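## Task

Scene 1: remove the blue block marked 2, which sits just below the top block, from the tower. Place it flat on the table at least roughly two block widths away from the tower. The remaining tower must stay where it stood, with the top block now lying flat and centred on the block below it. At the end both moved blocks must be supported by whatever is beneath them, with the robot not touching them.

## Robot and tools

Robot: two 6-joint arms, left_arm and right_arm, each with a parallel two-finger gripper. They face each other across a table. left_arm's base is on the +y side near (-0.034, +0.466, +0.039) m and right_arm's near (-0.022, -0.458, +0.039) m. The arm names do not match image left and right.

Frame: all positions, velocities and offsets use the scene frame in metres. Its origin lies roughly between the two bases, +z is up, and the table surface is at z = +0.020 m. A gripper's fingers extend along its own +x axis and close along its own y axis. end_effector_position is the point between the fingers, about 3 to 4 cm short of the fingertips. Only the last 1.5 cm of each finger's inner face is flat.

The 14-number row: every motion command is built from rows of 14 numbers, each in [-1, 1]. Numbers 1 to 7 are left_arm: dx, dy, dz, rx, ry, rz, opening. Numbers 8 to 14 are the same for right_arm. Both arms are always included. dx, dy, dz and rx, ry, rz are offsets, not poses: they are measured from that arm's Hand target as it stands when the action or move starts, along scene axes, with rotation about the Hand target's position. Scale: 1.0 equals 0.6 m of travel or 180 degrees; rx, ry, rz form a single rotation vector. All zeros for an arm re-requests its current Hand target. Opening is absolute, not an offset: +1 fully open (0.080 m), -1 fully closed, and empty fingers touch near -0.78. Sending 0 as an opening is a real command, so repeat the present opening to keep a gripper as it is.

execute_actions(actions, cameras): actions is a list of actions; each action is a table of up to 15 rows, one per 1/30 s step, and a short table repeats its last row to fill 15 steps. One action lasts 0.5 s. Every row in an action is counted from the start-of-action Hand target, not from the previous row. Repeating an offset in a later action moves further. An empty list returns state and all cameras, plus scene number and task.

move(target, speed, blend, opening_speed, grip_force, blocking, cameras): drives both grippers along straight lines. target is one 14-number row or a list of up to 15 rows; every row counts from the same starting Hand targets. speed is top path speed in m/s, 0.002 to 4.3, default 0.25 (rotation up to twice that in rad/s), one value or one per target. blend in metres rounds corners between listed targets; 0 stops at each. opening_speed, 0.2 or more per second on the -1..+1 scale, ramps the fingers. grip_force is the per-pad force cap in newtons, 8 to 34, one value or one per arm, and persists. blocking=false returns after about 0.5 s while the move continues. A whole move is capped at 10 s. Paths do not avoid obstacles or the other arm; faster moves lag and stray more and hit harder.

wait(seconds 0 to 10, cameras) lets time pass holding commands. stop(cameras) brakes a running move. zoom_image(camera, region [x0, y0, x1, y1], at most 504 by 504 pixels) enlarges part of the latest image. read_manual gives licence texts only. finished_scene(scene) ends scene 1 or 2 irreversibly; call it only when the goal holds with the robot clear.

Cameras: cam_high, cam_low, cam_left_wrist, cam_right_wrist, each 672x504. Images appear only when requested or with an empty actions list. A Wrist depth line gives a 7x7 grid of distances in mm ahead of each wrist camera, top-left first, rows separated by " / ", with "-" for no data.

Results: per arm, end_effector_position, end_effector_quat_wxyz, velocities (omitted when joint velocities read within noise), Joint positions (last value is measured finger opening in metres), joint torques, external torque estimates, grip_measured (same scale as commanded opening, may be off by about 2 mm), Hand target and Tool commands. A move adds a move: line: done (within 8 mm and 2 degrees), off_target, moving, held, blocked (stopped far from its goal by something), or fault; limits=paced means the command was clipped, limits=held means steps were withheld. Grippers often settle short or tilted from the Hand target because of friction and weight; check after each move and send the remaining offset.

Gripping: once the fingers touch the block, command an opening about 0.08 below the grip_measured reading for a firm hold. Closing from fully open takes at least about 0.6 s.

Avoid: knocking the tower or the top block, dropping or releasing a moving block, anything leaving the table, and fast or hard contact with the table or fixed things. Never let the arms, grippers or wrist cameras touch each other. Joint contact torque limits (N m): waist 17.2, shoulder 21.3, elbow 21.3, wrist pitch 5.61, wrist yaw 5.59, wrist roll 5.24; exceeding one stops that arm for 10 s. Large single-step jumps cause over-speed faults. Holding loads or pressing toward unreachable poses heats motors (MOTOR HOT, then OVER-TEMPERATURE FAULT). Orientation commands are clipped to 32 degrees from the current orientation per step. Route paths around, not near, an arm's own base. To stop pressing on something, command the target back beyond the gripper. Loose objects may occasionally be nudged by outside pushes.

Each tool is called after "Request:" as a command line: name --argument value for each argument, lists and objects as JSON in quotes; but a table of rows of numbers goes row by row, as --pt "numbers of a row", without its own name.

## Session

Request:
execute_actions --actions '[]'

Scene clock: 0.00 s.
left_arm: end_effector_position=(-0.2299, +0.2114, +0.1359) grip_measured=+1.000 end_effector_quat_wxyz=(+0.118, +0.106, -0.400, -0.903) | right_arm: end_effector_position=(-0.0960, -0.1888, +0.3147) grip_measured=+1.000 end_effector_quat_wxyz=(+0.569, -0.315, +0.226, +0.725)
Joint positions: left_arm=[-0.25 1.76 0.273 1.305 1.012 1.004 0.08] | right_arm=[0.296 1.071 1.222 -0.949 0.051 0.009 0.08]
Joint velocities: within noise
Joint torques (N m): no reading
External joint torques (N m): no reading
Heat: left arm: hottest wrist pitch 30 °C (+0.0 °C/min); right arm: hottest wrist yaw 30 °C (+0.0 °C/min).
Wrist depth (mm): cam_left_wrist=[1572 1491 1472 - 1418 1436 1345 / 1749 1736 1582 1650 1540 1510 1463 / - 1846 1832 1861 1749 1582 1376 / 2115 - 2058 2096 1891 239 192 / 1615 - - 2326 271 211 171 / - 82 2194 308 237 195 - / - - 365 264 205 176 -] | cam_right_wrist=[1786 1745 582 553 553 577 598 / 1579 1579 509 512 518 524 530 / 1442 478 466 477 473 477 479 / 1350 421 424 423 430 437 437 / 400 397 396 395 397 407 401 / - - 363 368 371 102 - / - 78 338 342 344 343 -]
Hand target: left_arm -0.2299, +0.2114, +0.1360; -0.118, -0.106, +0.400, +0.903 | right_arm -0.0960, -0.1887, +0.3174; +0.570, -0.311, +0.224, +0.727
Tool commands: left_gripper/opening=+1.0 right_gripper/opening=+1.0

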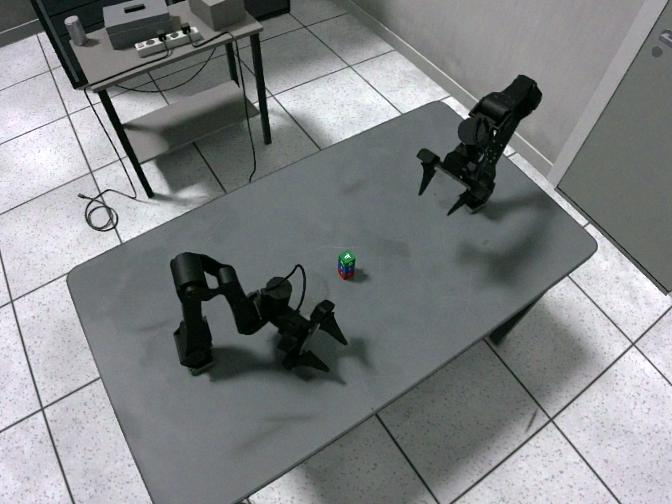

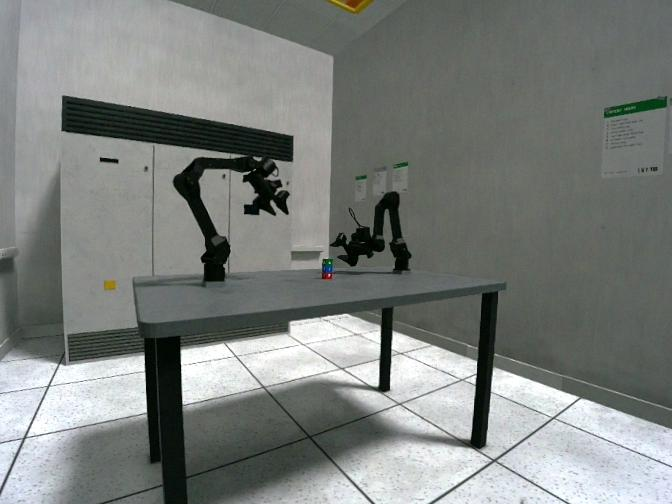

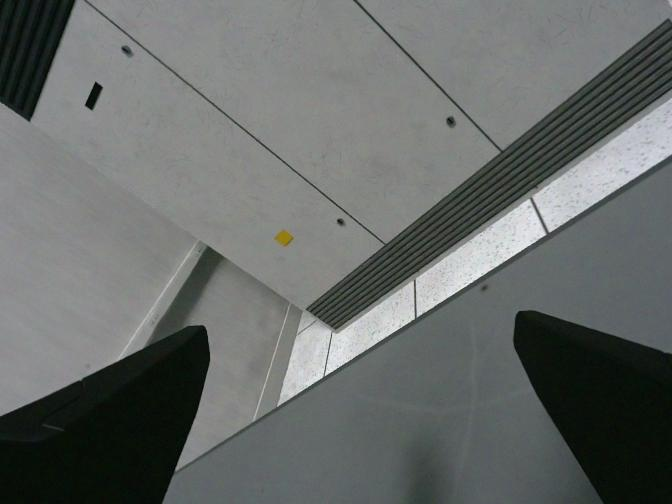

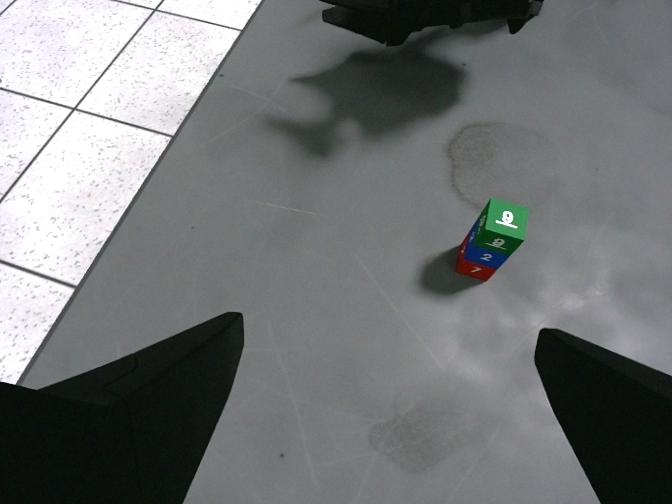

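Request:
zoom_image --camera "cam_right_wrist" --region '[420, 170, 570, 310]'

Request:
zoom_image --camera "cam_high" --region '[310, 230, 380, 300]'

Request:
zoom_image --camera "cam_low" --region '[300, 240, 360, 300]'

Scaled by 3.360.

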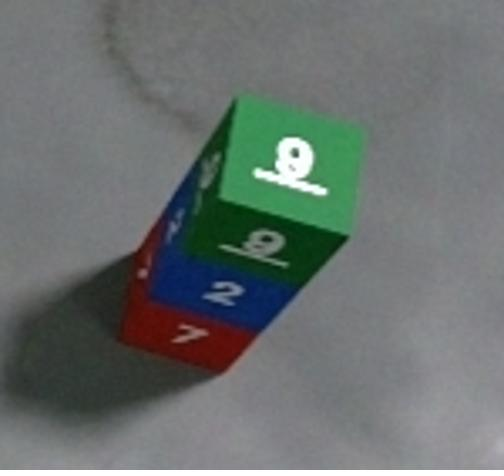

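Scaled by 7.200.

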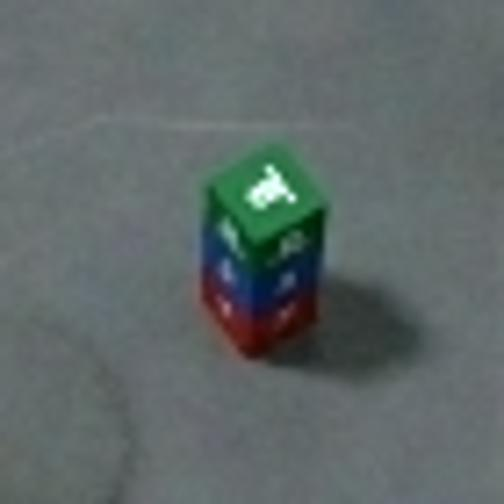

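Scaled by 8.400.

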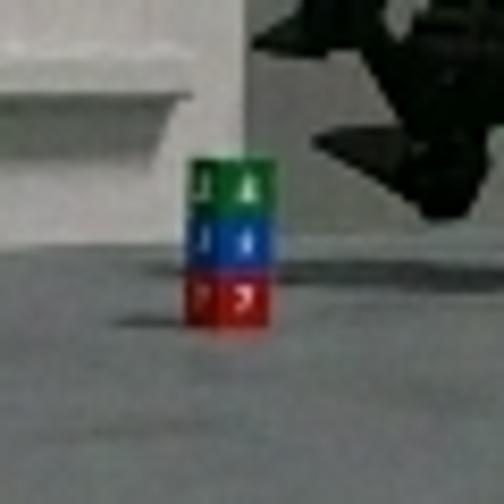

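Request:
move --target '[0, 0, 0, 0, 0, 0, 1, 0.1158, 0.2562, -0.2540, -0.1393, -0.0061, -0.0921, 1]' --speed 0.3 --cameras '["cam_right_wrist"]'

Scene clock: 210.10 s.
left_arm: end_effector_position=(-0.2299, +0.2114, +0.1359) grip_measured=+1.000 end_effector_quat_wxyz=(+0.118, +0.106, -0.400, -0.903) | right_arm: end_effector_position=(-0.0273, -0.0380, +0.1637) grip_measured=+1.000 end_effector_quat_wxyz=(+0.586, -0.401, +0.413, +0.570)
Joint positions: left_arm=[-0.25 1.76 0.273 1.305 1.012 1.004 0.08] | right_arm=[0.018 1.862 1.517 -0.883 0.014 0.043 0.08]
Joint torques (N m): left_arm=[-0.07 -5.14 3.33 1.41 0.11 -0.07] | right_arm=[0.09 -6.67 8.16 0.62 0.18 0.16]
External joint torques (N m): left_arm=[-0.05 -0.41 0.1 0 0 -0.03] | right_arm=[0.12 1.31 2.27 -0.21 0.17 0.16]
Heat: left arm: hottest wrist pitch 37 °C (+1.0 °C/min); right arm: hottest elbow 34 °C (+0.0 °C/min).
Wrist depth (mm): cam_left_wrist=[1593 1472 1482 1454 1385 1337 1329 / 1832 - - 1582 1551 1401 1427 / 2077 3472 1876 1776 1710 1638 223 / - 2303 2058 2154 1891 238 192 / 2058 1749 2705 2258 271 211 171 / - 82 2174 308 236 195 - / - - 363 265 205 176 -] | cam_right_wrist=[226 225 223 222 221 221 219 / 225 224 223 221 221 218 218 / 225 223 223 223 133 219 218 / 224 223 222 220 218 217 217 / 223 222 221 219 219 218 217 / - - 221 219 217 217 - / - 78 220 219 216 216 -]
Hand target: left_arm -0.2299, +0.2114, +0.1360; -0.118, -0.106, +0.400, +0.903 | right_arm -0.0265, -0.0350, +0.1650; +0.589, -0.399, +0.413, +0.569
Off the commanded pose: left_arm 0.000 m, 0 deg | right_arm 0.003 m, 1 deg.
move: done
camera_calibration:
cam_right_wrist: T_world_to_cam=[[0.998777, 0.00575979, -0.049113, 0.0502359], [0.00408456, -0.999409, -0.034142, 0.00248127], [-0.0492806, 0.0338996, -0.99821, 0.245365], [0, 0, 0, 1]] pos_world=[-0.0380928, -0.00612734, 0.247478]
Images, in order (width x height): cam_right_wrist 672x504.

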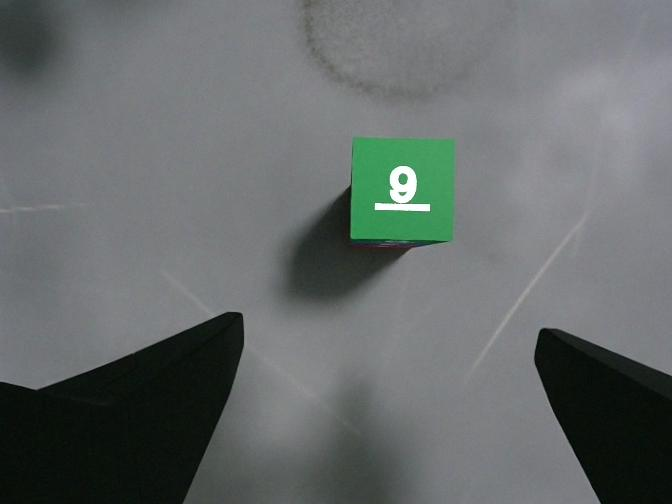

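Request:
zoom_image --camera "cam_right_wrist" --region '[180, 120, 600, 435]'

Scaled by 1.200.

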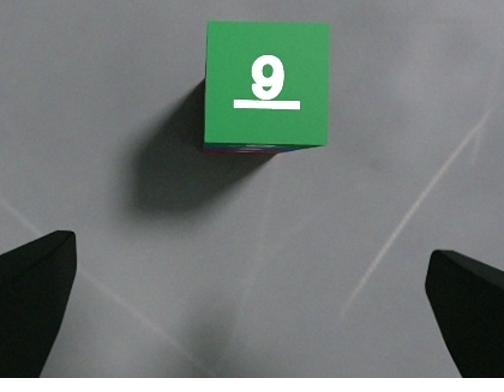

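Request:
move --target '[0, 0, 0, 0, 0, 0, 1, 0.0097, 0.0782, -0.1162, 0, 0, 0, 1]' --speed 0.15 --cameras '["cam_right_wrist", "cam_low"]'

Scene clock: 321.13 s.
left_arm: end_effector_position=(-0.2299, +0.2114, +0.1359) grip_measured=+1.000 end_effector_quat_wxyz=(+0.118, +0.106, -0.400, -0.903) | right_arm: end_effector_position=(-0.0218, +0.0082, +0.0945) grip_measured=+1.000 end_effector_quat_wxyz=(+0.588, -0.400, +0.415, +0.567)
Joint positions: left_arm=[-0.25 1.76 0.273 1.305 1.012 1.004 0.08] | right_arm=[0.004 2.091 1.564 -0.703 0.014 0.038 0.08]
Joint torques (N m): left_arm=[-0.07 -5.13 3.33 1.41 0.11 -0.07] | right_arm=[-0.19 -7.88 7.93 0.84 0 -0.18]
External joint torques (N m): left_arm=[-0.07 -0.41 0.09 0 0 -0.04] | right_arm=[-0.18 1.41 2.24 0.02 -0.01 -0.18]
Heat: left arm: hottest wrist pitch 38 °C (+1.0 °C/min); right arm: hottest shoulder 37 °C (+2.0 °C/min).
Wrist depth (mm): cam_left_wrist=[1572 1454 1445 1410 1427 1352 1314 / 1789 1686 1561 - - 1472 1445 / - 1891 1832 1776 1710 1673 1418 / 1710 - - 2077 1922 239 192 / - 1749 - 2280 270 211 172 / - 82 381 308 236 194 - / - - 362 264 205 176 -] | cam_right_wrist=[152 151 150 149 149 148 147 / 152 151 150 149 148 148 147 / 151 151 150 149 148 147 146 / - 150 149 149 148 147 147 / 151 150 149 - - 147 146 / - - 148 - - 96 - / - 78 149 - - - -]
Hand target: left_arm -0.2299, +0.2114, +0.1360; -0.118, -0.106, +0.400, +0.903 | right_arm -0.0207, +0.0120, +0.0953; +0.589, -0.399, +0.413, +0.569
Off the commanded pose: left_arm 0.000 m, 0 deg | right_arm 0.004 m, 0 deg.
move: done
camera_calibration:
cam_right_wrist: T_world_to_cam=[[0.998866, -0.00339517, -0.0474919, 0.041043], [-0.00491234, -0.99948, -0.0318657, 0.0457722], [-0.0473591, 0.0320629, -0.998363, 0.175053], [0, 0, 0, 1]] pos_world=[-0.0324813, 0.040275, 0.178175]
Images, in order (width x height): cam_low 672x504, cam_right_wrist 672x504.

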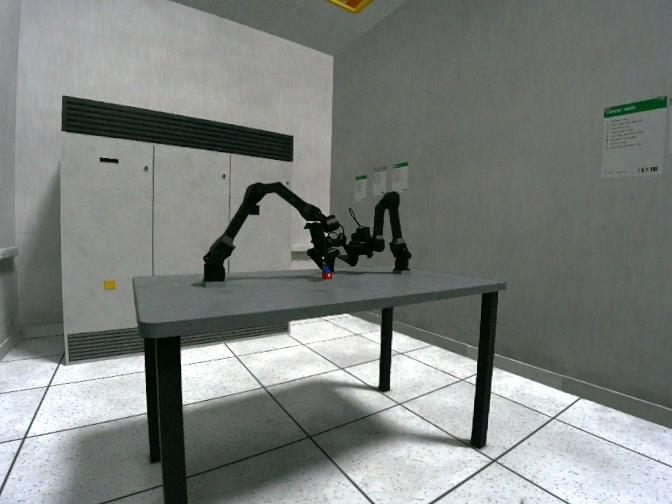

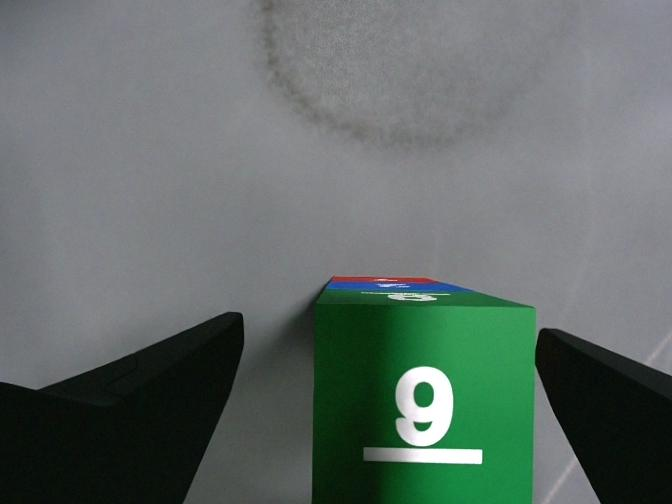

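Request:
zoom_image --camera "cam_right_wrist" --region '[200, 260, 560, 400]'

Request:
zoom_image --camera "cam_low" --region '[290, 210, 370, 290]'

Scaled by 1.400.

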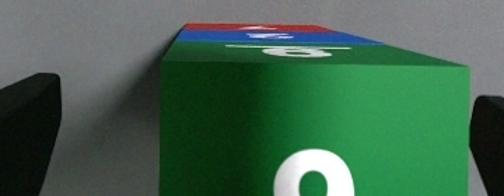

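Scaled by 6.300.

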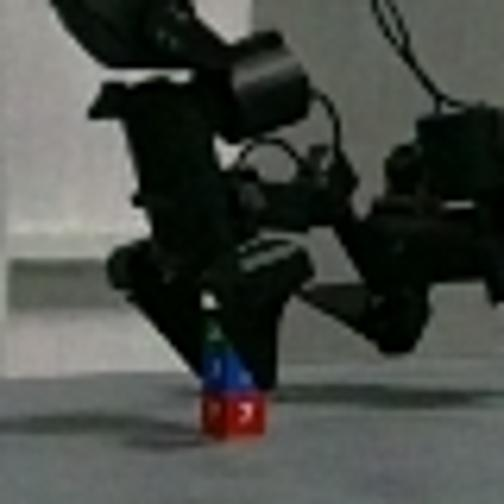

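Request:
move --pt "0 0 0 0 0 0 1 0.0008 0.0025 0.0083 0 0 0.005 1" --pt "0 0 0 0 0 0 1 0.0008 0.0025 0.0083 0 0 0.005 -0.5" --speed 0.1 --opening_speed 1.0 --grip_force 14 --cameras '["cam_right_wrist", "cam_low"]'

Scene clock: 492.93 s.
left_arm: end_effector_position=(-0.2299, +0.2114, +0.1359) grip_measured=+1.000 end_effector_quat_wxyz=(+0.118, +0.106, -0.400, -0.903) | right_arm: end_effector_position=(-0.0206, +0.0104, +0.0998) grip_measured=-0.065 end_effector_quat_wxyz=(+0.586, -0.404, +0.410, +0.571)
Joint positions: left_arm=[-0.25 1.76 0.273 1.305 1.012 1.004 0.08] | right_arm=[0.001 2.091 1.585 -0.72 0.012 0.02 0.032]
Joint torques (N m): left_arm=[-0.07 -5.14 3.33 1.41 0.11 -0.07] | right_arm=[-0.2 -7.81 7.98 0.64 -0.17 -0.18]
External joint torques (N m): left_arm=[-0.09 -0.48 0.1 0.02 0.01 -0.03] | right_arm=[-0.2 1.58 2.22 -0.2 -0.18 -0.18]
Heat: left arm: hottest wrist pitch 39 °C (+1.0 °C/min); right arm: hottest shoulder 47 °C (+1.0 °C/min).
Wrist depth (mm): cam_left_wrist=[1510 1491 1472 1463 1582 - 1314 / 1561 1723 1530 1593 1762 1582 1436 / - 2174 1861 1907 1686 1627 1385 / 2350 2423 2096 2058 1922 240 192 / - 2194 3472 2237 271 210 171 / - 82 2237 308 237 195 - / - - 369 264 205 175 -] | cam_right_wrist=[157 157 156 155 155 154 153 / 156 156 156 155 154 153 153 / 157 156 155 154 153 153 152 / 156 155 155 154 153 153 152 / 155 155 154 - - 152 151 / - 155 - - - - 151 / - - - - - - -]
Hand target: left_arm -0.2299, +0.2114, +0.1360; -0.118, -0.106, +0.400, +0.903 | right_arm -0.0201, +0.0134, +0.1003; +0.585, -0.402, +0.409, +0.573
Off the commanded pose: left_arm 0.000 m, 0 deg | right_arm 0.003 m, 0 deg.
grip_force (N): 14, 14
move: done
camera_calibration:
cam_right_wrist: T_world_to_cam=[[0.999016, 0.0111001, -0.0429361, 0.0394909], [0.00959731, -0.999339, -0.0350494, 0.0487863], [-0.0432968, 0.0346028, -0.998463, 0.180451], [0, 0, 0, 1]] pos_world=[-0.0321073, 0.0420716, 0.183579]
Images, in order (width x height): cam_low 672x504, cam_right_wrist 672x504.

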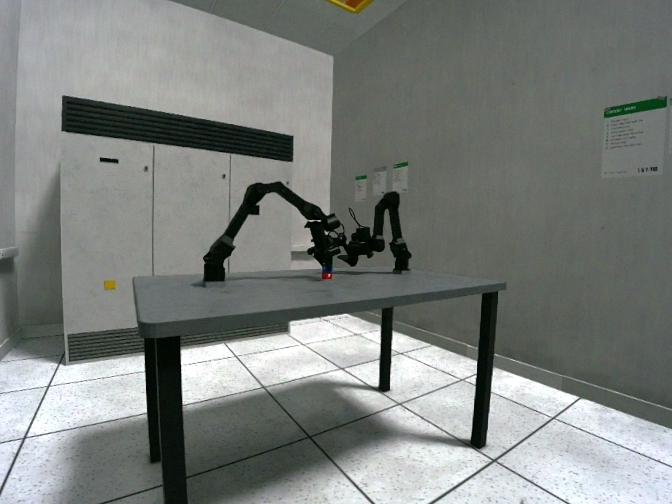

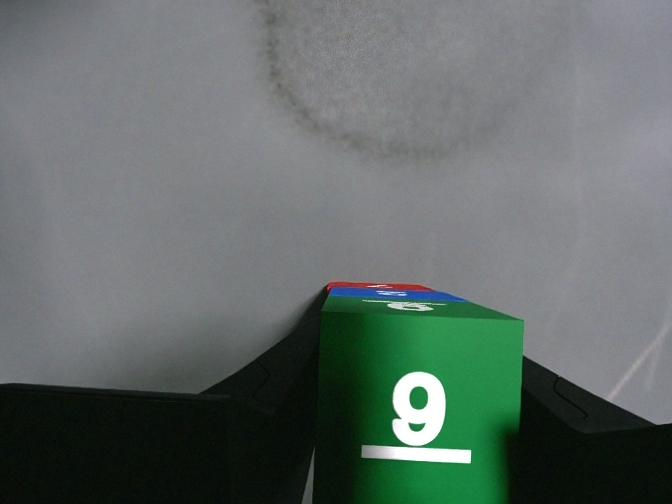

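Request:
zoom_image --camera "cam_right_wrist" --region '[280, 260, 560, 370]'

Request:
zoom_image --camera "cam_low" --region '[300, 230, 360, 290]'

Scaled by 1.800.

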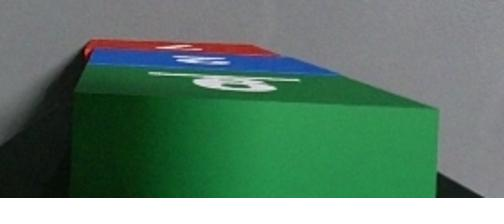

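Scaled by 8.400.

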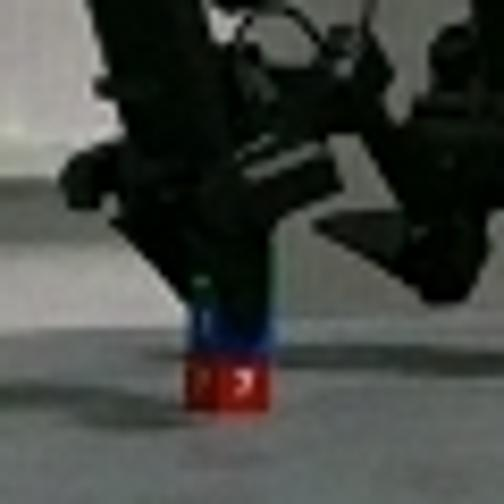

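Request:
move --pt "0 0 0 0 0 0 1 0 0 0.05 0 0 0 -0.5" --pt "0 0 0 0 0 0 1 0 -0.2083 0.05 0 0 0 -0.5" --pt "0 0 0 0 0 0 1 0 -0.2083 -0.0367 0 0 0 -0.5" --speed '[0.1, 0.15, 0.1]' --blend '[0.015, 0.015, 0]' --cameras '["cam_right_wrist", "cam_low", "cam_high"]'

Scene clock: 544.37 s.
left_arm: end_effector_position=(-0.2299, +0.2114, +0.1359) grip_measured=+1.000 end_effector_quat_wxyz=(+0.118, +0.106, -0.400, -0.903) | right_arm: end_effector_position=(-0.0204, -0.1110, +0.0806) grip_measured=-0.065 end_effector_quat_wxyz=(+0.588, -0.401, +0.407, +0.573)
Joint positions: left_arm=[-0.25 1.76 0.273 1.305 1.012 1.004 0.08] | right_arm=[0.001 1.682 0.948 -0.483 0.012 0.019 0.032]
Joint torques (N m): left_arm=[-0.07 -5.14 3.32 1.42 0.1 -0.07] | right_arm=[-0.24 -5.13 5.71 0.91 -0.19 -0.18]
External joint torques (N m): left_arm=[-0.06 -0.48 0.12 0.02 0 -0.03] | right_arm=[-0.23 0.95 0.41 0.07 -0.2 -0.18]
Heat: left arm: hottest wrist pitch 39 °C (+0.0 °C/min); right arm: hottest shoulder 48 °C (+1.0 °C/min).
Wrist depth (mm): cam_left_wrist=[1593 1661 1520 1454 1385 1427 1352 / 1776 1698 1638 1604 1491 1454 1427 / - 1955 2448 1789 1698 1650 223 / 2096 2528 2303 2077 1803 240 191 / - 2237 - 2326 269 211 172 / - 82 2174 310 235 195 - / - - 367 265 205 176 -] | cam_right_wrist=[- 143 142 142 141 141 140 / 143 142 141 141 141 140 139 / 143 142 141 141 139 139 138 / 141 141 140 140 139 139 137 / 141 140 140 - - 137 136 / - - - - - - 136 / - - - - - - -]
Hand target: left_arm -0.2299, +0.2114, +0.1360; -0.118, -0.106, +0.400, +0.903 | right_arm -0.0202, -0.1116, +0.0782; +0.585, -0.402, +0.409, +0.573
Off the commanded pose: left_arm 0.000 m, 0 deg | right_arm 0.002 m, 0 deg.
grip_force (N): 14, 14
move: done
camera_calibration:
cam_right_wrist: T_world_to_cam=[[0.999022, 0.0117836, -0.0426227, 0.0399406], [0.00989903, -0.998975, -0.0441588, -0.0724667], [-0.0430994, 0.0436937, -0.998115, 0.166504], [0, 0, 0, 1]] pos_world=[-0.032008, -0.0801383, 0.164693]
Images, in order (width x height): cam_high 672x504, cam_low 672x504, cam_right_wrist 672x504.

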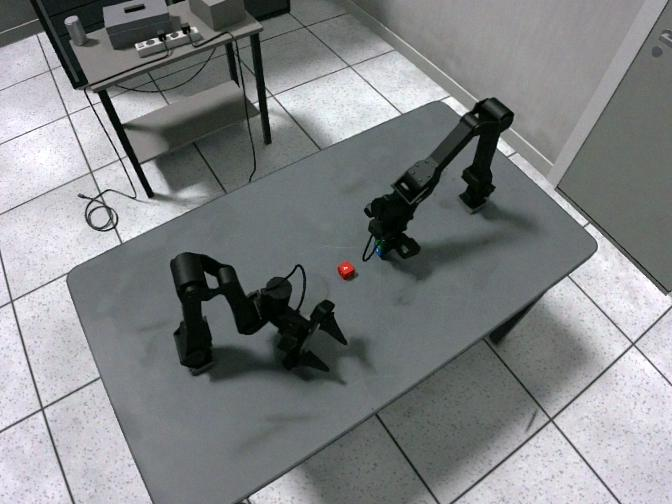

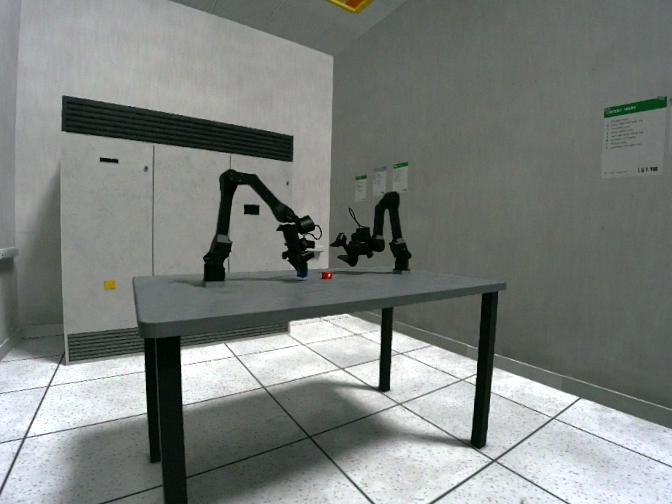

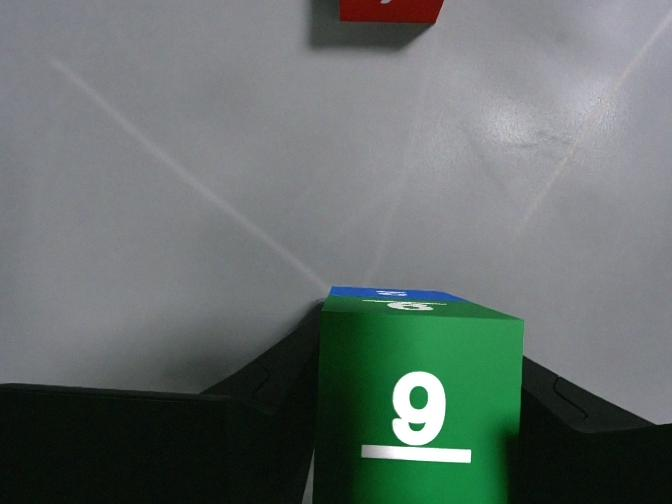

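Request:
move --target '[0, 0, 0, 0, 0, 0, 1, 0, 0, -0.01, 0, 0, 0, -0.5]' --speed 0.05 --cameras '["cam_low", "cam_right_wrist"]'

Request:
zoom_image --camera "cam_low" --region '[270, 220, 350, 290]'

Scene clock: 566.23 s.
left_arm: end_effector_position=(-0.2299, +0.2114, +0.1359) grip_measured=+1.000 end_effector_quat_wxyz=(+0.118, +0.106, -0.400, -0.903) | right_arm: end_effector_position=(-0.0204, -0.1104, +0.0756) grip_measured=-0.065 end_effector_quat_wxyz=(+0.588, -0.400, +0.407, +0.573)
Joint positions: left_arm=[-0.25 1.76 0.273 1.305 1.012 1.004 0.08] | right_arm=[0.001 1.692 0.936 -0.458 0.012 0.019 0.032]
Joint torques (N m): left_arm=[-0.07 -5.13 3.33 1.42 0.11 -0.07] | right_arm=[-0.23 -5 5.46 0.92 -0.19 -0.18]
External joint torques (N m): left_arm=[-0.06 -0.43 0.1 0 0 -0.03] | right_arm=[-0.21 1.2 0.13 0.06 -0.2 -0.18]
Heat: left arm: hottest wrist pitch 39 °C (+0.0 °C/min); right arm: hottest shoulder 43 °C (-5.1 °C/min).
Wrist depth (mm): cam_left_wrist=[1604 1491 1561 1427 1218 1368 1329 / 1762 1627 1650 1551 1540 1551 1436 / 2326 1988 1832 - 1749 1650 223 / 2134 2528 2303 2096 1938 239 191 / - - - 2398 271 211 171 / - 82 2475 310 237 194 - / - - 363 263 205 177 -] | cam_right_wrist=[- 139 138 137 136 136 135 / 138 138 137 136 135 135 134 / 137 137 136 135 135 134 134 / 136 136 136 135 134 134 133 / 136 135 135 - - 133 132 / - - - - - - 132 / - - - - - - -]
Hand target: left_arm -0.2299, +0.2114, +0.1360; -0.118, -0.106, +0.400, +0.903 | right_arm -0.0202, -0.1116, +0.0722; +0.585, -0.402, +0.409, +0.573
Off the commanded pose: left_arm 0.000 m, 0 deg | right_arm 0.004 m, 1 deg.
grip_force (N): 14, 14
move: done
camera_calibration:
cam_right_wrist: T_world_to_cam=[[0.999022, 0.0119132, -0.0425864, 0.0397318], [0.00990071, -0.998838, -0.0471581, -0.0717963], [-0.0430987, 0.0466904, -0.997979, 0.161818], [0, 0, 0, 1]] pos_world=[-0.032008, -0.0797416, 0.159797]
Images, in order (width x height): cam_low 672x504, cam_right_wrist 672x504.

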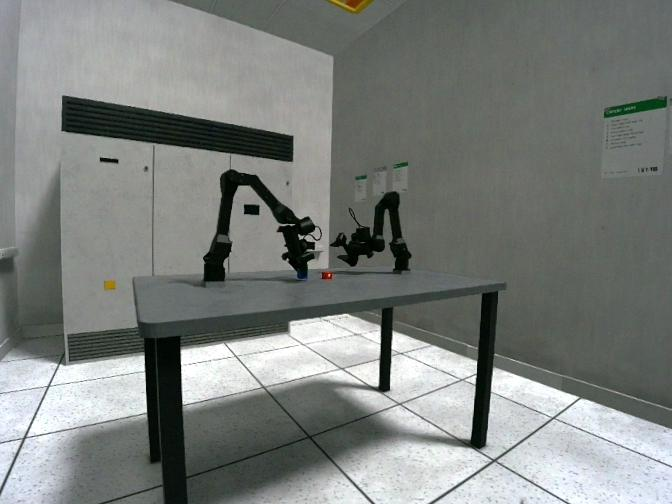

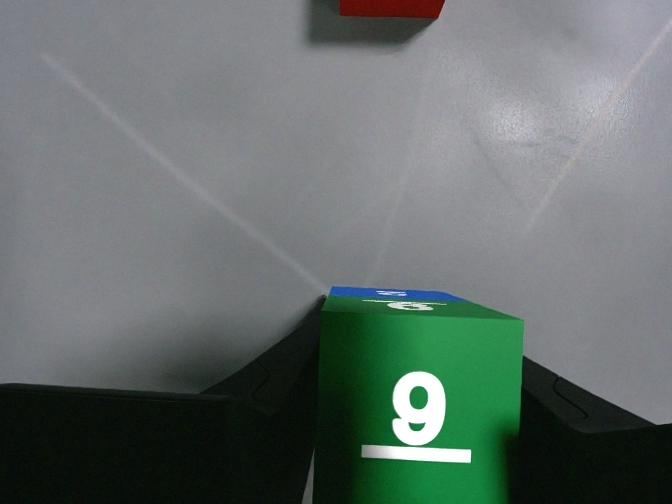

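Scaled by 6.300.

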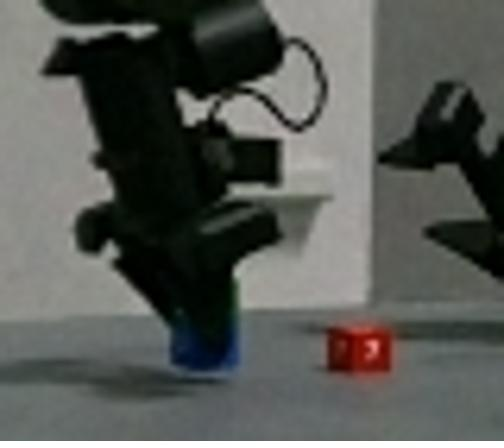

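Request:
move --target '[0, 0, 0, 0, 0, 0, 1, 0, 0, -0.0058, 0, 0, 0, -0.5]' --speed 0.04 --cameras '["cam_low", "cam_right_wrist"]'

Request:
zoom_image --camera "cam_low" --region '[280, 240, 340, 290]'

Scene clock: 577.67 s.
left_arm: end_effector_position=(-0.2299, +0.2114, +0.1359) grip_measured=+1.000 end_effector_quat_wxyz=(+0.118, +0.106, -0.400, -0.903) | right_arm: end_effector_position=(-0.0204, -0.1102, +0.0723) grip_measured=-0.065 end_effector_quat_wxyz=(+0.588, -0.400, +0.406, +0.573)
Joint positions: left_arm=[-0.25 1.76 0.273 1.305 1.012 1.004 0.08] | right_arm=[0.001 1.7 0.929 -0.443 0.012 0.019 0.032]
Joint torques (N m): left_arm=[-0.06 -5.14 3.32 1.41 0.11 -0.07] | right_arm=[-0.24 -5 5.4 0.93 -0.19 -0.18]
External joint torques (N m): left_arm=[-0.06 -0.45 0.13 0 0 -0.03] | right_arm=[-0.25 1.26 0.09 0.06 -0.2 -0.18]
Heat: left arm: hottest wrist pitch 39 °C (+0.0 °C/min); right arm: hottest shoulder 42 °C (-6.0 °C/min).
Wrist depth (mm): cam_left_wrist=[1530 1661 1540 1445 1410 1314 - / 1463 - 1627 1604 1572 - 1454 / - 1876 1817 1876 1710 1604 1401 / 1817 - 2154 2040 1938 239 193 / 1762 - 2737 2303 268 211 171 / - 82 2374 307 236 196 - / - - 364 266 205 176 -] | cam_right_wrist=[- 135 134 134 133 132 132 / 135 134 133 132 132 132 131 / 134 133 133 132 131 131 130 / - 133 132 131 131 130 130 / 132 132 131 - - 129 129 / - - - - - - 128 / - - - - - - -]
Hand target: left_arm -0.2299, +0.2114, +0.1360; -0.118, -0.106, +0.400, +0.903 | right_arm -0.0202, -0.1116, +0.0688; +0.585, -0.402, +0.409, +0.573
Off the commanded pose: left_arm 0.000 m, 0 deg | right_arm 0.004 m, 1 deg.
grip_force (N): 14, 14
move: done
camera_calibration:
cam_right_wrist: T_world_to_cam=[[0.999022, 0.0119297, -0.0425812, 0.0395864], [0.00990026, -0.998819, -0.0475574, -0.0717932], [-0.0430983, 0.0470893, -0.99796, 0.15845], [0, 0, 0, 1]] pos_world=[-0.032008, -0.079642, 0.156398]
Images, in order (width x height): cam_low 672x504, cam_right_wrist 672x504.

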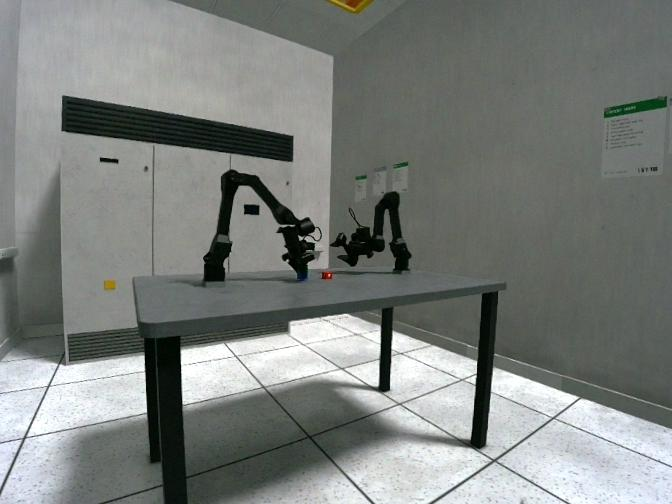

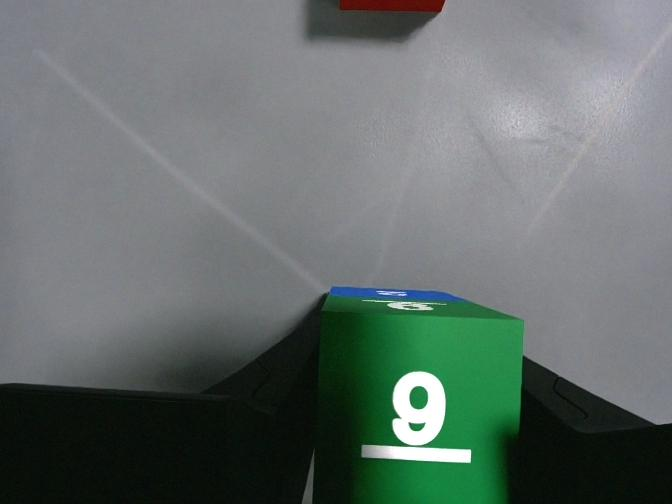

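Scaled by 8.400.

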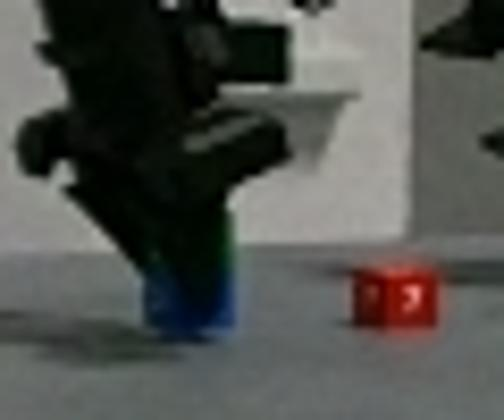

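Request:
move --target '[0, 0, 0, 0, 0, 0, 1, 0, 0, -0.0035, 0, 0, 0, -0.5]' --speed 0.03 --cameras '["cam_low", "cam_right_wrist"]'

Request:
zoom_image --camera "cam_low" --region '[280, 240, 340, 290]'

Scene clock: 585.40 s.
left_arm: end_effector_position=(-0.2299, +0.2114, +0.1359) grip_measured=+1.000 end_effector_quat_wxyz=(+0.118, +0.106, -0.400, -0.903) | right_arm: end_effector_position=(-0.0204, -0.1102, +0.0701) grip_measured=-0.065 end_effector_quat_wxyz=(+0.588, -0.400, +0.406, +0.573)
Joint positions: left_arm=[-0.25 1.76 0.273 1.305 1.012 1.004 0.08] | right_arm=[0.001 1.704 0.924 -0.434 0.012 0.019 0.032]
Joint torques (N m): left_arm=[-0.07 -5.13 3.33 1.41 0.11 -0.07] | right_arm=[-0.23 -5.01 5.38 0.91 -0.19 -0.17]
External joint torques (N m): left_arm=[-0.08 -0.42 0.08 0 0 -0.03] | right_arm=[-0.19 1.23 0.1 0.05 -0.21 -0.18]
Heat: left arm: hottest wrist pitch 39 °C (+0.0 °C/min); right arm: hottest shoulder 41 °C (-7.1 °C/min).
Wrist depth (mm): cam_left_wrist=[1582 1561 - - 1520 1345 1322 / 1832 1698 1673 1540 1561 1472 1436 / - 1803 1876 1846 1723 1638 223 / 2134 2908 2077 2023 1922 238 192 / 1710 2077 2737 2258 271 211 172 / - 82 2280 309 237 195 - / - - 364 265 204 175 -] | cam_right_wrist=[134 133 132 132 131 130 130 / 132 132 132 131 130 130 129 / 132 131 131 130 129 129 128 / - 131 130 129 128 128 127 / 130 130 129 - - 127 127 / - - - - - - 126 / - - - - - - -]
Hand target: left_arm -0.2299, +0.2114, +0.1360; -0.118, -0.106, +0.400, +0.903 | right_arm -0.0202, -0.1116, +0.0666; +0.585, -0.402, +0.409, +0.573
Off the commanded pose: left_arm 0.000 m, 0 deg | right_arm 0.004 m, 1 deg.
grip_force (N): 14, 14
move: done
camera_calibration:
cam_right_wrist: T_world_to_cam=[[0.999022, 0.0119297, -0.0425812, 0.039497], [0.00990026, -0.998819, -0.0475574, -0.0718931], [-0.0430983, 0.0470893, -0.99796, 0.156354], [0, 0, 0, 1]] pos_world=[-0.032008, -0.079642, 0.154298]
Images, in order (width x height): cam_low 672x504, cam_right_wrist 672x504.

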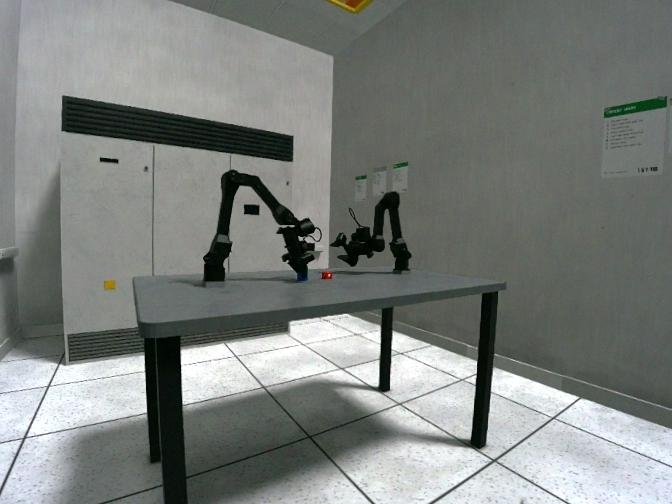

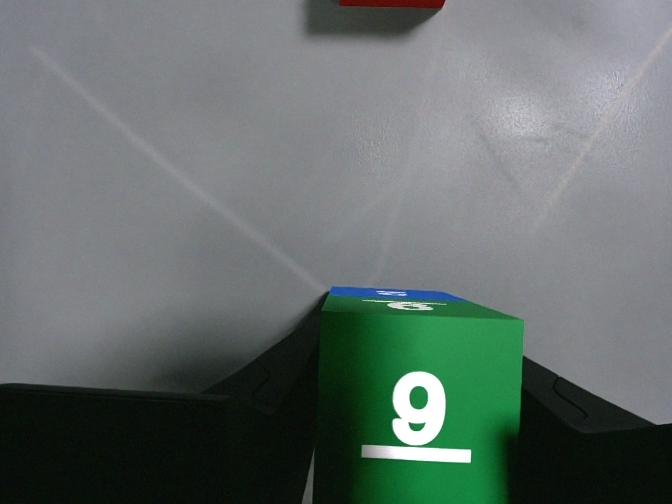

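Scaled by 8.400.

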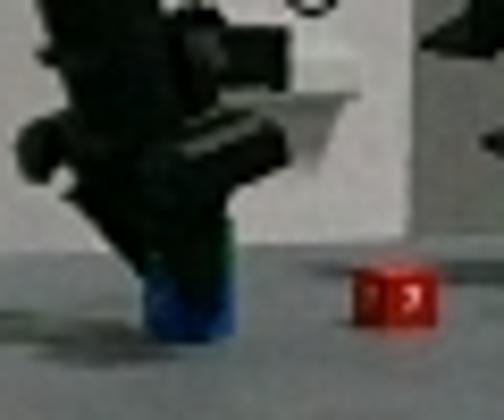

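Request:
move --target '[0, 0, 0, 0, 0, 0, 1, 0, 0, -0.0033, 0, 0, 0, -0.5]' --speed 0.03

Scene clock: 594.43 s.
left_arm: end_effector_position=(-0.2299, +0.2114, +0.1359) grip_measured=+1.000 end_effector_quat_wxyz=(+0.118, +0.106, -0.400, -0.903) | right_arm: end_effector_position=(-0.0204, -0.1102, +0.0682) grip_measured=-0.065 end_effector_quat_wxyz=(+0.588, -0.400, +0.406, +0.573)
Joint positions: left_arm=[-0.25 1.76 0.273 1.305 1.012 1.004 0.08] | right_arm=[0.001 1.708 0.92 -0.426 0.012 0.019 0.032]
Joint torques (N m): left_arm=[-0.07 -5.13 3.33 1.41 0.11 -0.07] | right_arm=[-0.24 -5 5.36 0.89 -0.19 -0.18]
External joint torques (N m): left_arm=[-0.06 -0.42 0.08 0 0 -0.03] | right_arm=[-0.24 1.22 0.14 0.04 -0.2 -0.18]
Heat: left arm: hottest wrist pitch 39 °C (+0.0 °C/min); right arm: hottest shoulder 40 °C (-8.1 °C/min).
Wrist depth (mm): cam_left_wrist=[1540 1401 1472 1352 1385 1368 1271 / 1736 1723 1650 1661 1593 1510 1418 / - 1922 1891 1861 1673 1650 1360 / 2398 - 2115 2023 1891 238 193 / 1803 1938 2303 2326 268 211 172 / - 82 2194 306 237 195 - / - - 364 265 204 176 -] | cam_right_wrist=[- 131 130 130 129 128 127 / - 130 129 128 128 127 127 / 130 129 129 128 127 127 126 / - 129 128 127 126 126 125 / - 128 127 - - 125 125 / - - - - - - 124 / - - - - - - -]
Hand target: left_arm -0.2299, +0.2114, +0.1360; -0.118, -0.106, +0.400, +0.903 | right_arm -0.0202, -0.1116, +0.0646; +0.585, -0.402, +0.409, +0.573
Off the commanded pose: left_arm 0.000 m, 0 deg | right_arm 0.004 m, 1 deg.
grip_force (N): 14, 14
move: done

Request:
move --target '[0, 0, 0, 0, 0, 0, 1, 0, 0, -0.0033, 0, 0, 0, -0.5]' --speed 0.03

Scene clock: 598.73 s.
left_arm: end_effector_position=(-0.2299, +0.2114, +0.1359) grip_measured=+1.000 end_effector_quat_wxyz=(+0.118, +0.106, -0.400, -0.903) | right_arm: end_effector_position=(-0.0204, -0.1099, +0.0667) grip_measured=-0.065 end_effector_quat_wxyz=(+0.588, -0.400, +0.406, +0.574)
Joint positions: left_arm=[-0.25 1.76 0.273 1.305 1.012 1.004 0.08] | right_arm=[0.001 1.712 0.916 -0.417 0.012 0.019 0.032]
Joint torques (N m): left_arm=[-0.07 -5.13 3.32 1.41 0.11 -0.07] | right_arm=[-0.24 -4.93 5.27 0.92 -0.19 -0.18]
External joint torques (N m): left_arm=[-0.05 -0.43 0.1 0 -0.01 -0.03] | right_arm=[-0.27 1.29 0.14 0.1 -0.19 -0.18]
Heat: left arm: hottest wrist pitch 39 °C (+0.0 °C/min); right arm: hottest shoulder 40 °C (-8.0 °C/min).
Wrist depth (mm): cam_left_wrist=[1540 1510 1472 1710 1299 1352 1337 / 1736 1650 - 1615 1454 1540 1445 / - 1846 1876 1938 1661 1615 1410 / 1938 - 1876 2023 1876 239 192 / - - - 2326 272 211 172 / - 82 389 308 237 195 - / - - 362 266 205 176 -] | cam_right_wrist=[- 129 129 128 128 127 127 / - 129 128 127 127 126 126 / 128 128 127 127 126 125 125 / - 127 126 126 125 125 124 / - 126 125 - - 124 123 / - - - - - - 123 / - - - - - - -]
Hand target: left_arm -0.2299, +0.2114, +0.1360; -0.118, -0.106, +0.400, +0.903 | right_arm -0.0202, -0.1116, +0.0627; +0.585, -0.402, +0.409, +0.573
Off the commanded pose: left_arm 0.000 m, 0 deg | right_arm 0.004 m, 1 deg.
grip_force (N): 14, 14
move: done

Request:
move --target '[0, 0, 0, 0, 0, 0, 1, 0, 0, -0.0025, 0, 0, 0, -0.5]' --speed 0.03 --cameras '["cam_low", "cam_right_wrist"]'

Request:
zoom_image --camera "cam_low" --region '[280, 240, 340, 290]'

Scene clock: 606.07 s.
left_arm: end_effector_position=(-0.2299, +0.2114, +0.1359) grip_measured=+1.000 end_effector_quat_wxyz=(+0.118, +0.106, -0.400, -0.903) | right_arm: end_effector_position=(-0.0204, -0.1092, +0.0664) grip_measured=-0.065 end_effector_quat_wxyz=(+0.589, -0.399, +0.405, +0.574)
Joint positions: left_arm=[-0.25 1.76 0.273 1.305 1.012 1.004 0.08] | right_arm=[0.001 1.713 0.915 -0.411 0.012 0.019 0.032]
Joint torques (N m): left_arm=[-0.07 -5.14 3.33 1.41 0.11 -0.07] | right_arm=[-0.23 -4.68 5.1 0.95 -0.19 -0.18]
External joint torques (N m): left_arm=[-0.1 -0.47 0.09 0.01 0.01 -0.03] | right_arm=[-0.23 1.57 -0.13 0.08 -0.2 -0.18]
Heat: left arm: hottest wrist pitch 39 °C (+0.0 °C/min); right arm: hottest shoulder 39 °C (-8.1 °C/min).
Wrist depth (mm): cam_left_wrist=[1615 1540 1472 1436 1454 1199 1345 / 2005 1686 1593 1638 1510 1510 1418 / 2303 1723 2023 1832 1876 1686 223 / 2174 - 3634 2134 1876 239 192 / - 2423 2237 2303 271 211 171 / - 82 364 309 236 196 - / - - 365 266 205 176 -] | cam_right_wrist=[- 130 129 129 128 128 127 / - 129 128 128 127 127 126 / 129 128 127 127 126 125 125 / - 127 127 126 125 125 124 / - 126 126 - - 124 123 / - - - - - - 123 / - - - - - - -]
Hand target: left_arm -0.2299, +0.2114, +0.1360; -0.118, -0.106, +0.400, +0.903 | right_arm -0.0202, -0.1115, +0.0612; +0.585, -0.402, +0.409, +0.573
Off the commanded pose: left_arm 0.000 m, 0 deg | right_arm 0.006 m, 1 deg.
grip_force (N): 14, 14
move: done
camera_calibration:
cam_right_wrist: T_world_to_cam=[[0.999022, 0.0121585, -0.0425172, 0.0393508], [0.00989883, -0.998548, -0.0529601, -0.0707295], [-0.0430994, 0.0524875, -0.997691, 0.153232], [0, 0, 0, 1]] pos_world=[-0.032008, -0.079148, 0.150806]
Images, in order (width x height): cam_low 672x504, cam_right_wrist 672x504.

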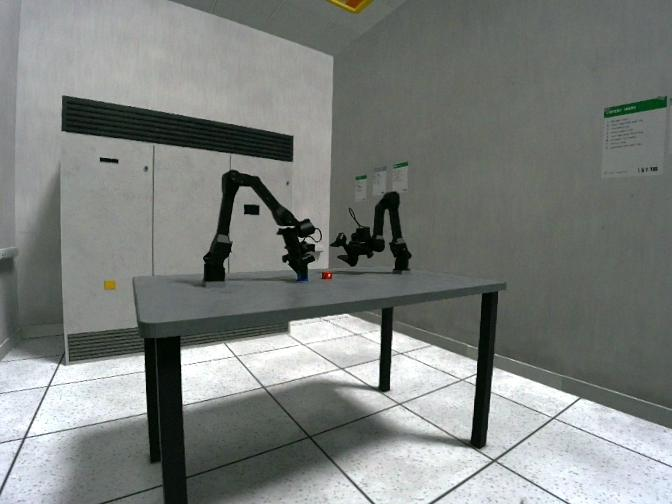

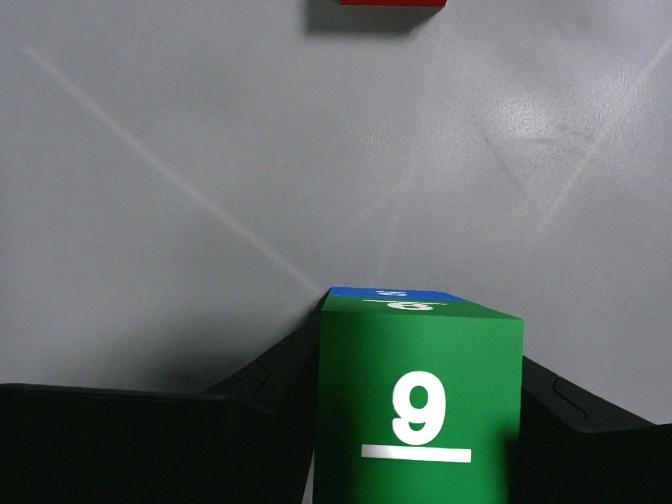

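Scaled by 8.400.

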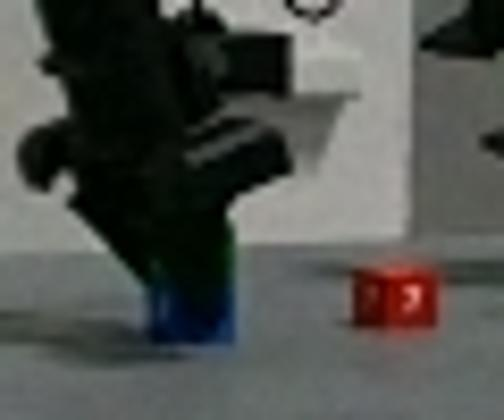

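Request:
move --pt "0 0 0 0 0 0 1 0 0 0.003 0 0 0 -0.5" --pt "0 0 0 0 0 0 1 0 0 0.003 0 0 0 0.5" --pt "0 0 0 0 0 0 1 0 0 0.0537 0 0 0 0.5" --speed '[0.03, 0.1, 0.1]' --opening_speed 1.0 --cameras '["cam_low", "cam_right_wrist"]'

Request:
zoom_image --camera "cam_right_wrist" --region '[240, 200, 580, 400]'

Request:
zoom_image --camera "cam_low" --region '[280, 230, 340, 290]'

Scene clock: 636.47 s.
left_arm: end_effector_position=(-0.2299, +0.2114, +0.1359) grip_measured=+1.000 end_effector_quat_wxyz=(+0.118, +0.106, -0.400, -0.903) | right_arm: end_effector_position=(-0.0204, -0.1157, +0.0859) grip_measured=+0.497 end_effector_quat_wxyz=(+0.582, -0.410, +0.416, +0.567)
Joint positions: left_arm=[-0.25 1.76 0.273 1.305 1.012 1.004 0.08] | right_arm=[0.001 1.672 0.97 -0.543 0.012 0.019 0.057]
Joint torques (N m): left_arm=[-0.07 -5.14 3.33 1.41 0.11 -0.07] | right_arm=[-0.23 -6.91 7.4 0.6 -0.19 -0.18]
External joint torques (N m): left_arm=[-0.05 -0.42 0.11 0 0 -0.03] | right_arm=[-0.21 -0.76 1.96 -0.23 -0.2 -0.18]
Heat: left arm: hottest wrist pitch 40 °C (+1.0 °C/min); right arm: hottest shoulder 37 °C (-5.0 °C/min).
Wrist depth (mm): cam_left_wrist=[1572 1593 1491 1482 1410 1385 1337 / 1762 1673 - 1582 1520 1530 1540 / 2280 1891 1776 1749 1762 1661 223 / 1803 - 1876 2005 1938 239 192 / - 2982 2737 2326 269 211 172 / - 82 2194 309 237 195 - / - - 366 265 204 176 -] | cam_right_wrist=[146 145 145 144 143 143 142 / 146 146 145 144 143 143 142 / - 145 145 144 144 143 142 / - 146 145 144 143 142 142 / 146 145 144 86 - 143 142 / - - - 86 86 93 - / - - 144 144 143 143 -]
Hand target: left_arm -0.2299, +0.2114, +0.1360; -0.118, -0.106, +0.400, +0.903 | right_arm -0.0202, -0.1115, +0.0935; +0.585, -0.402, +0.409, +0.573
Off the commanded pose: left_arm 0.000 m, 0 deg | right_arm 0.009 m, 1 deg.
grip_force (N): 14, 14
move: off_target (right_arm)
camera_calibration:
cam_right_wrist: T_world_to_cam=[[0.999022, 0.0105758, -0.0429375, 0.0401068], [0.00989867, -0.999824, -0.0159523, -0.0793799], [-0.0430986, 0.0155117, -0.99895, 0.168772], [0, 0, 0, 1]] pos_world=[-0.032008, -0.082408, 0.169051]
Images, in order (width x height): cam_low 672x504, cam_right_wrist 672x504.

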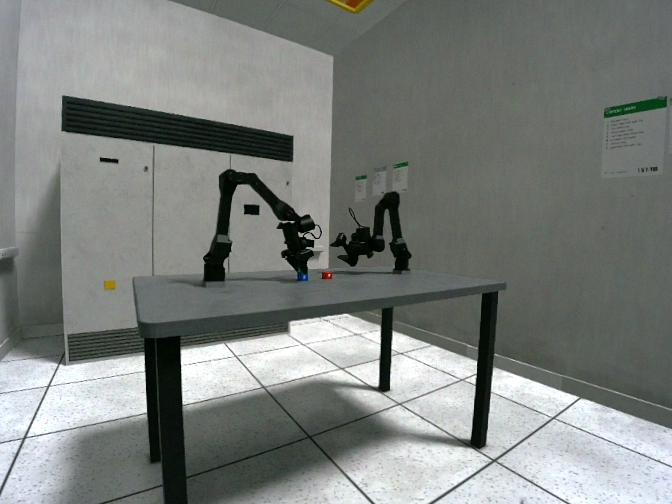

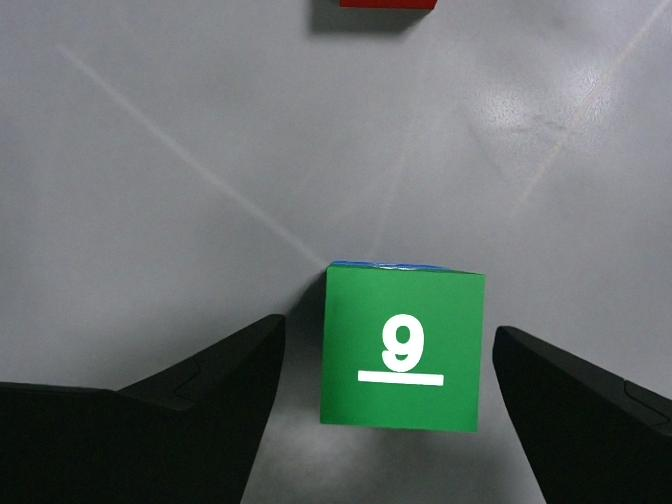

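Scaled by 1.482.

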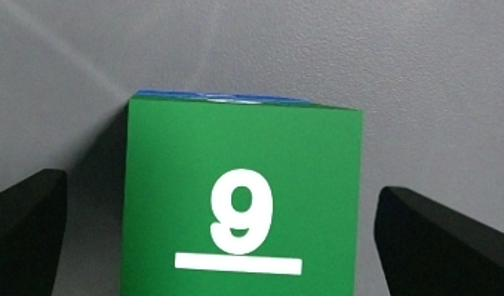

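Scaled by 8.400.

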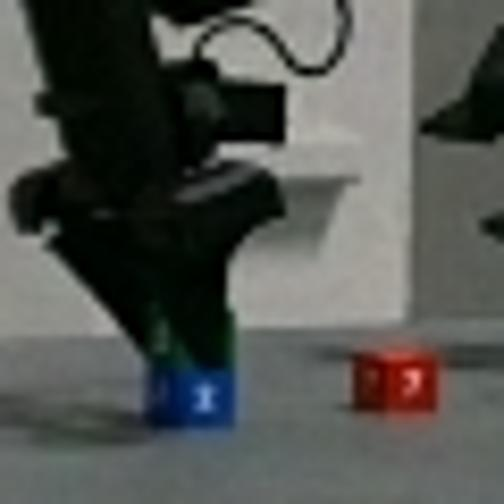

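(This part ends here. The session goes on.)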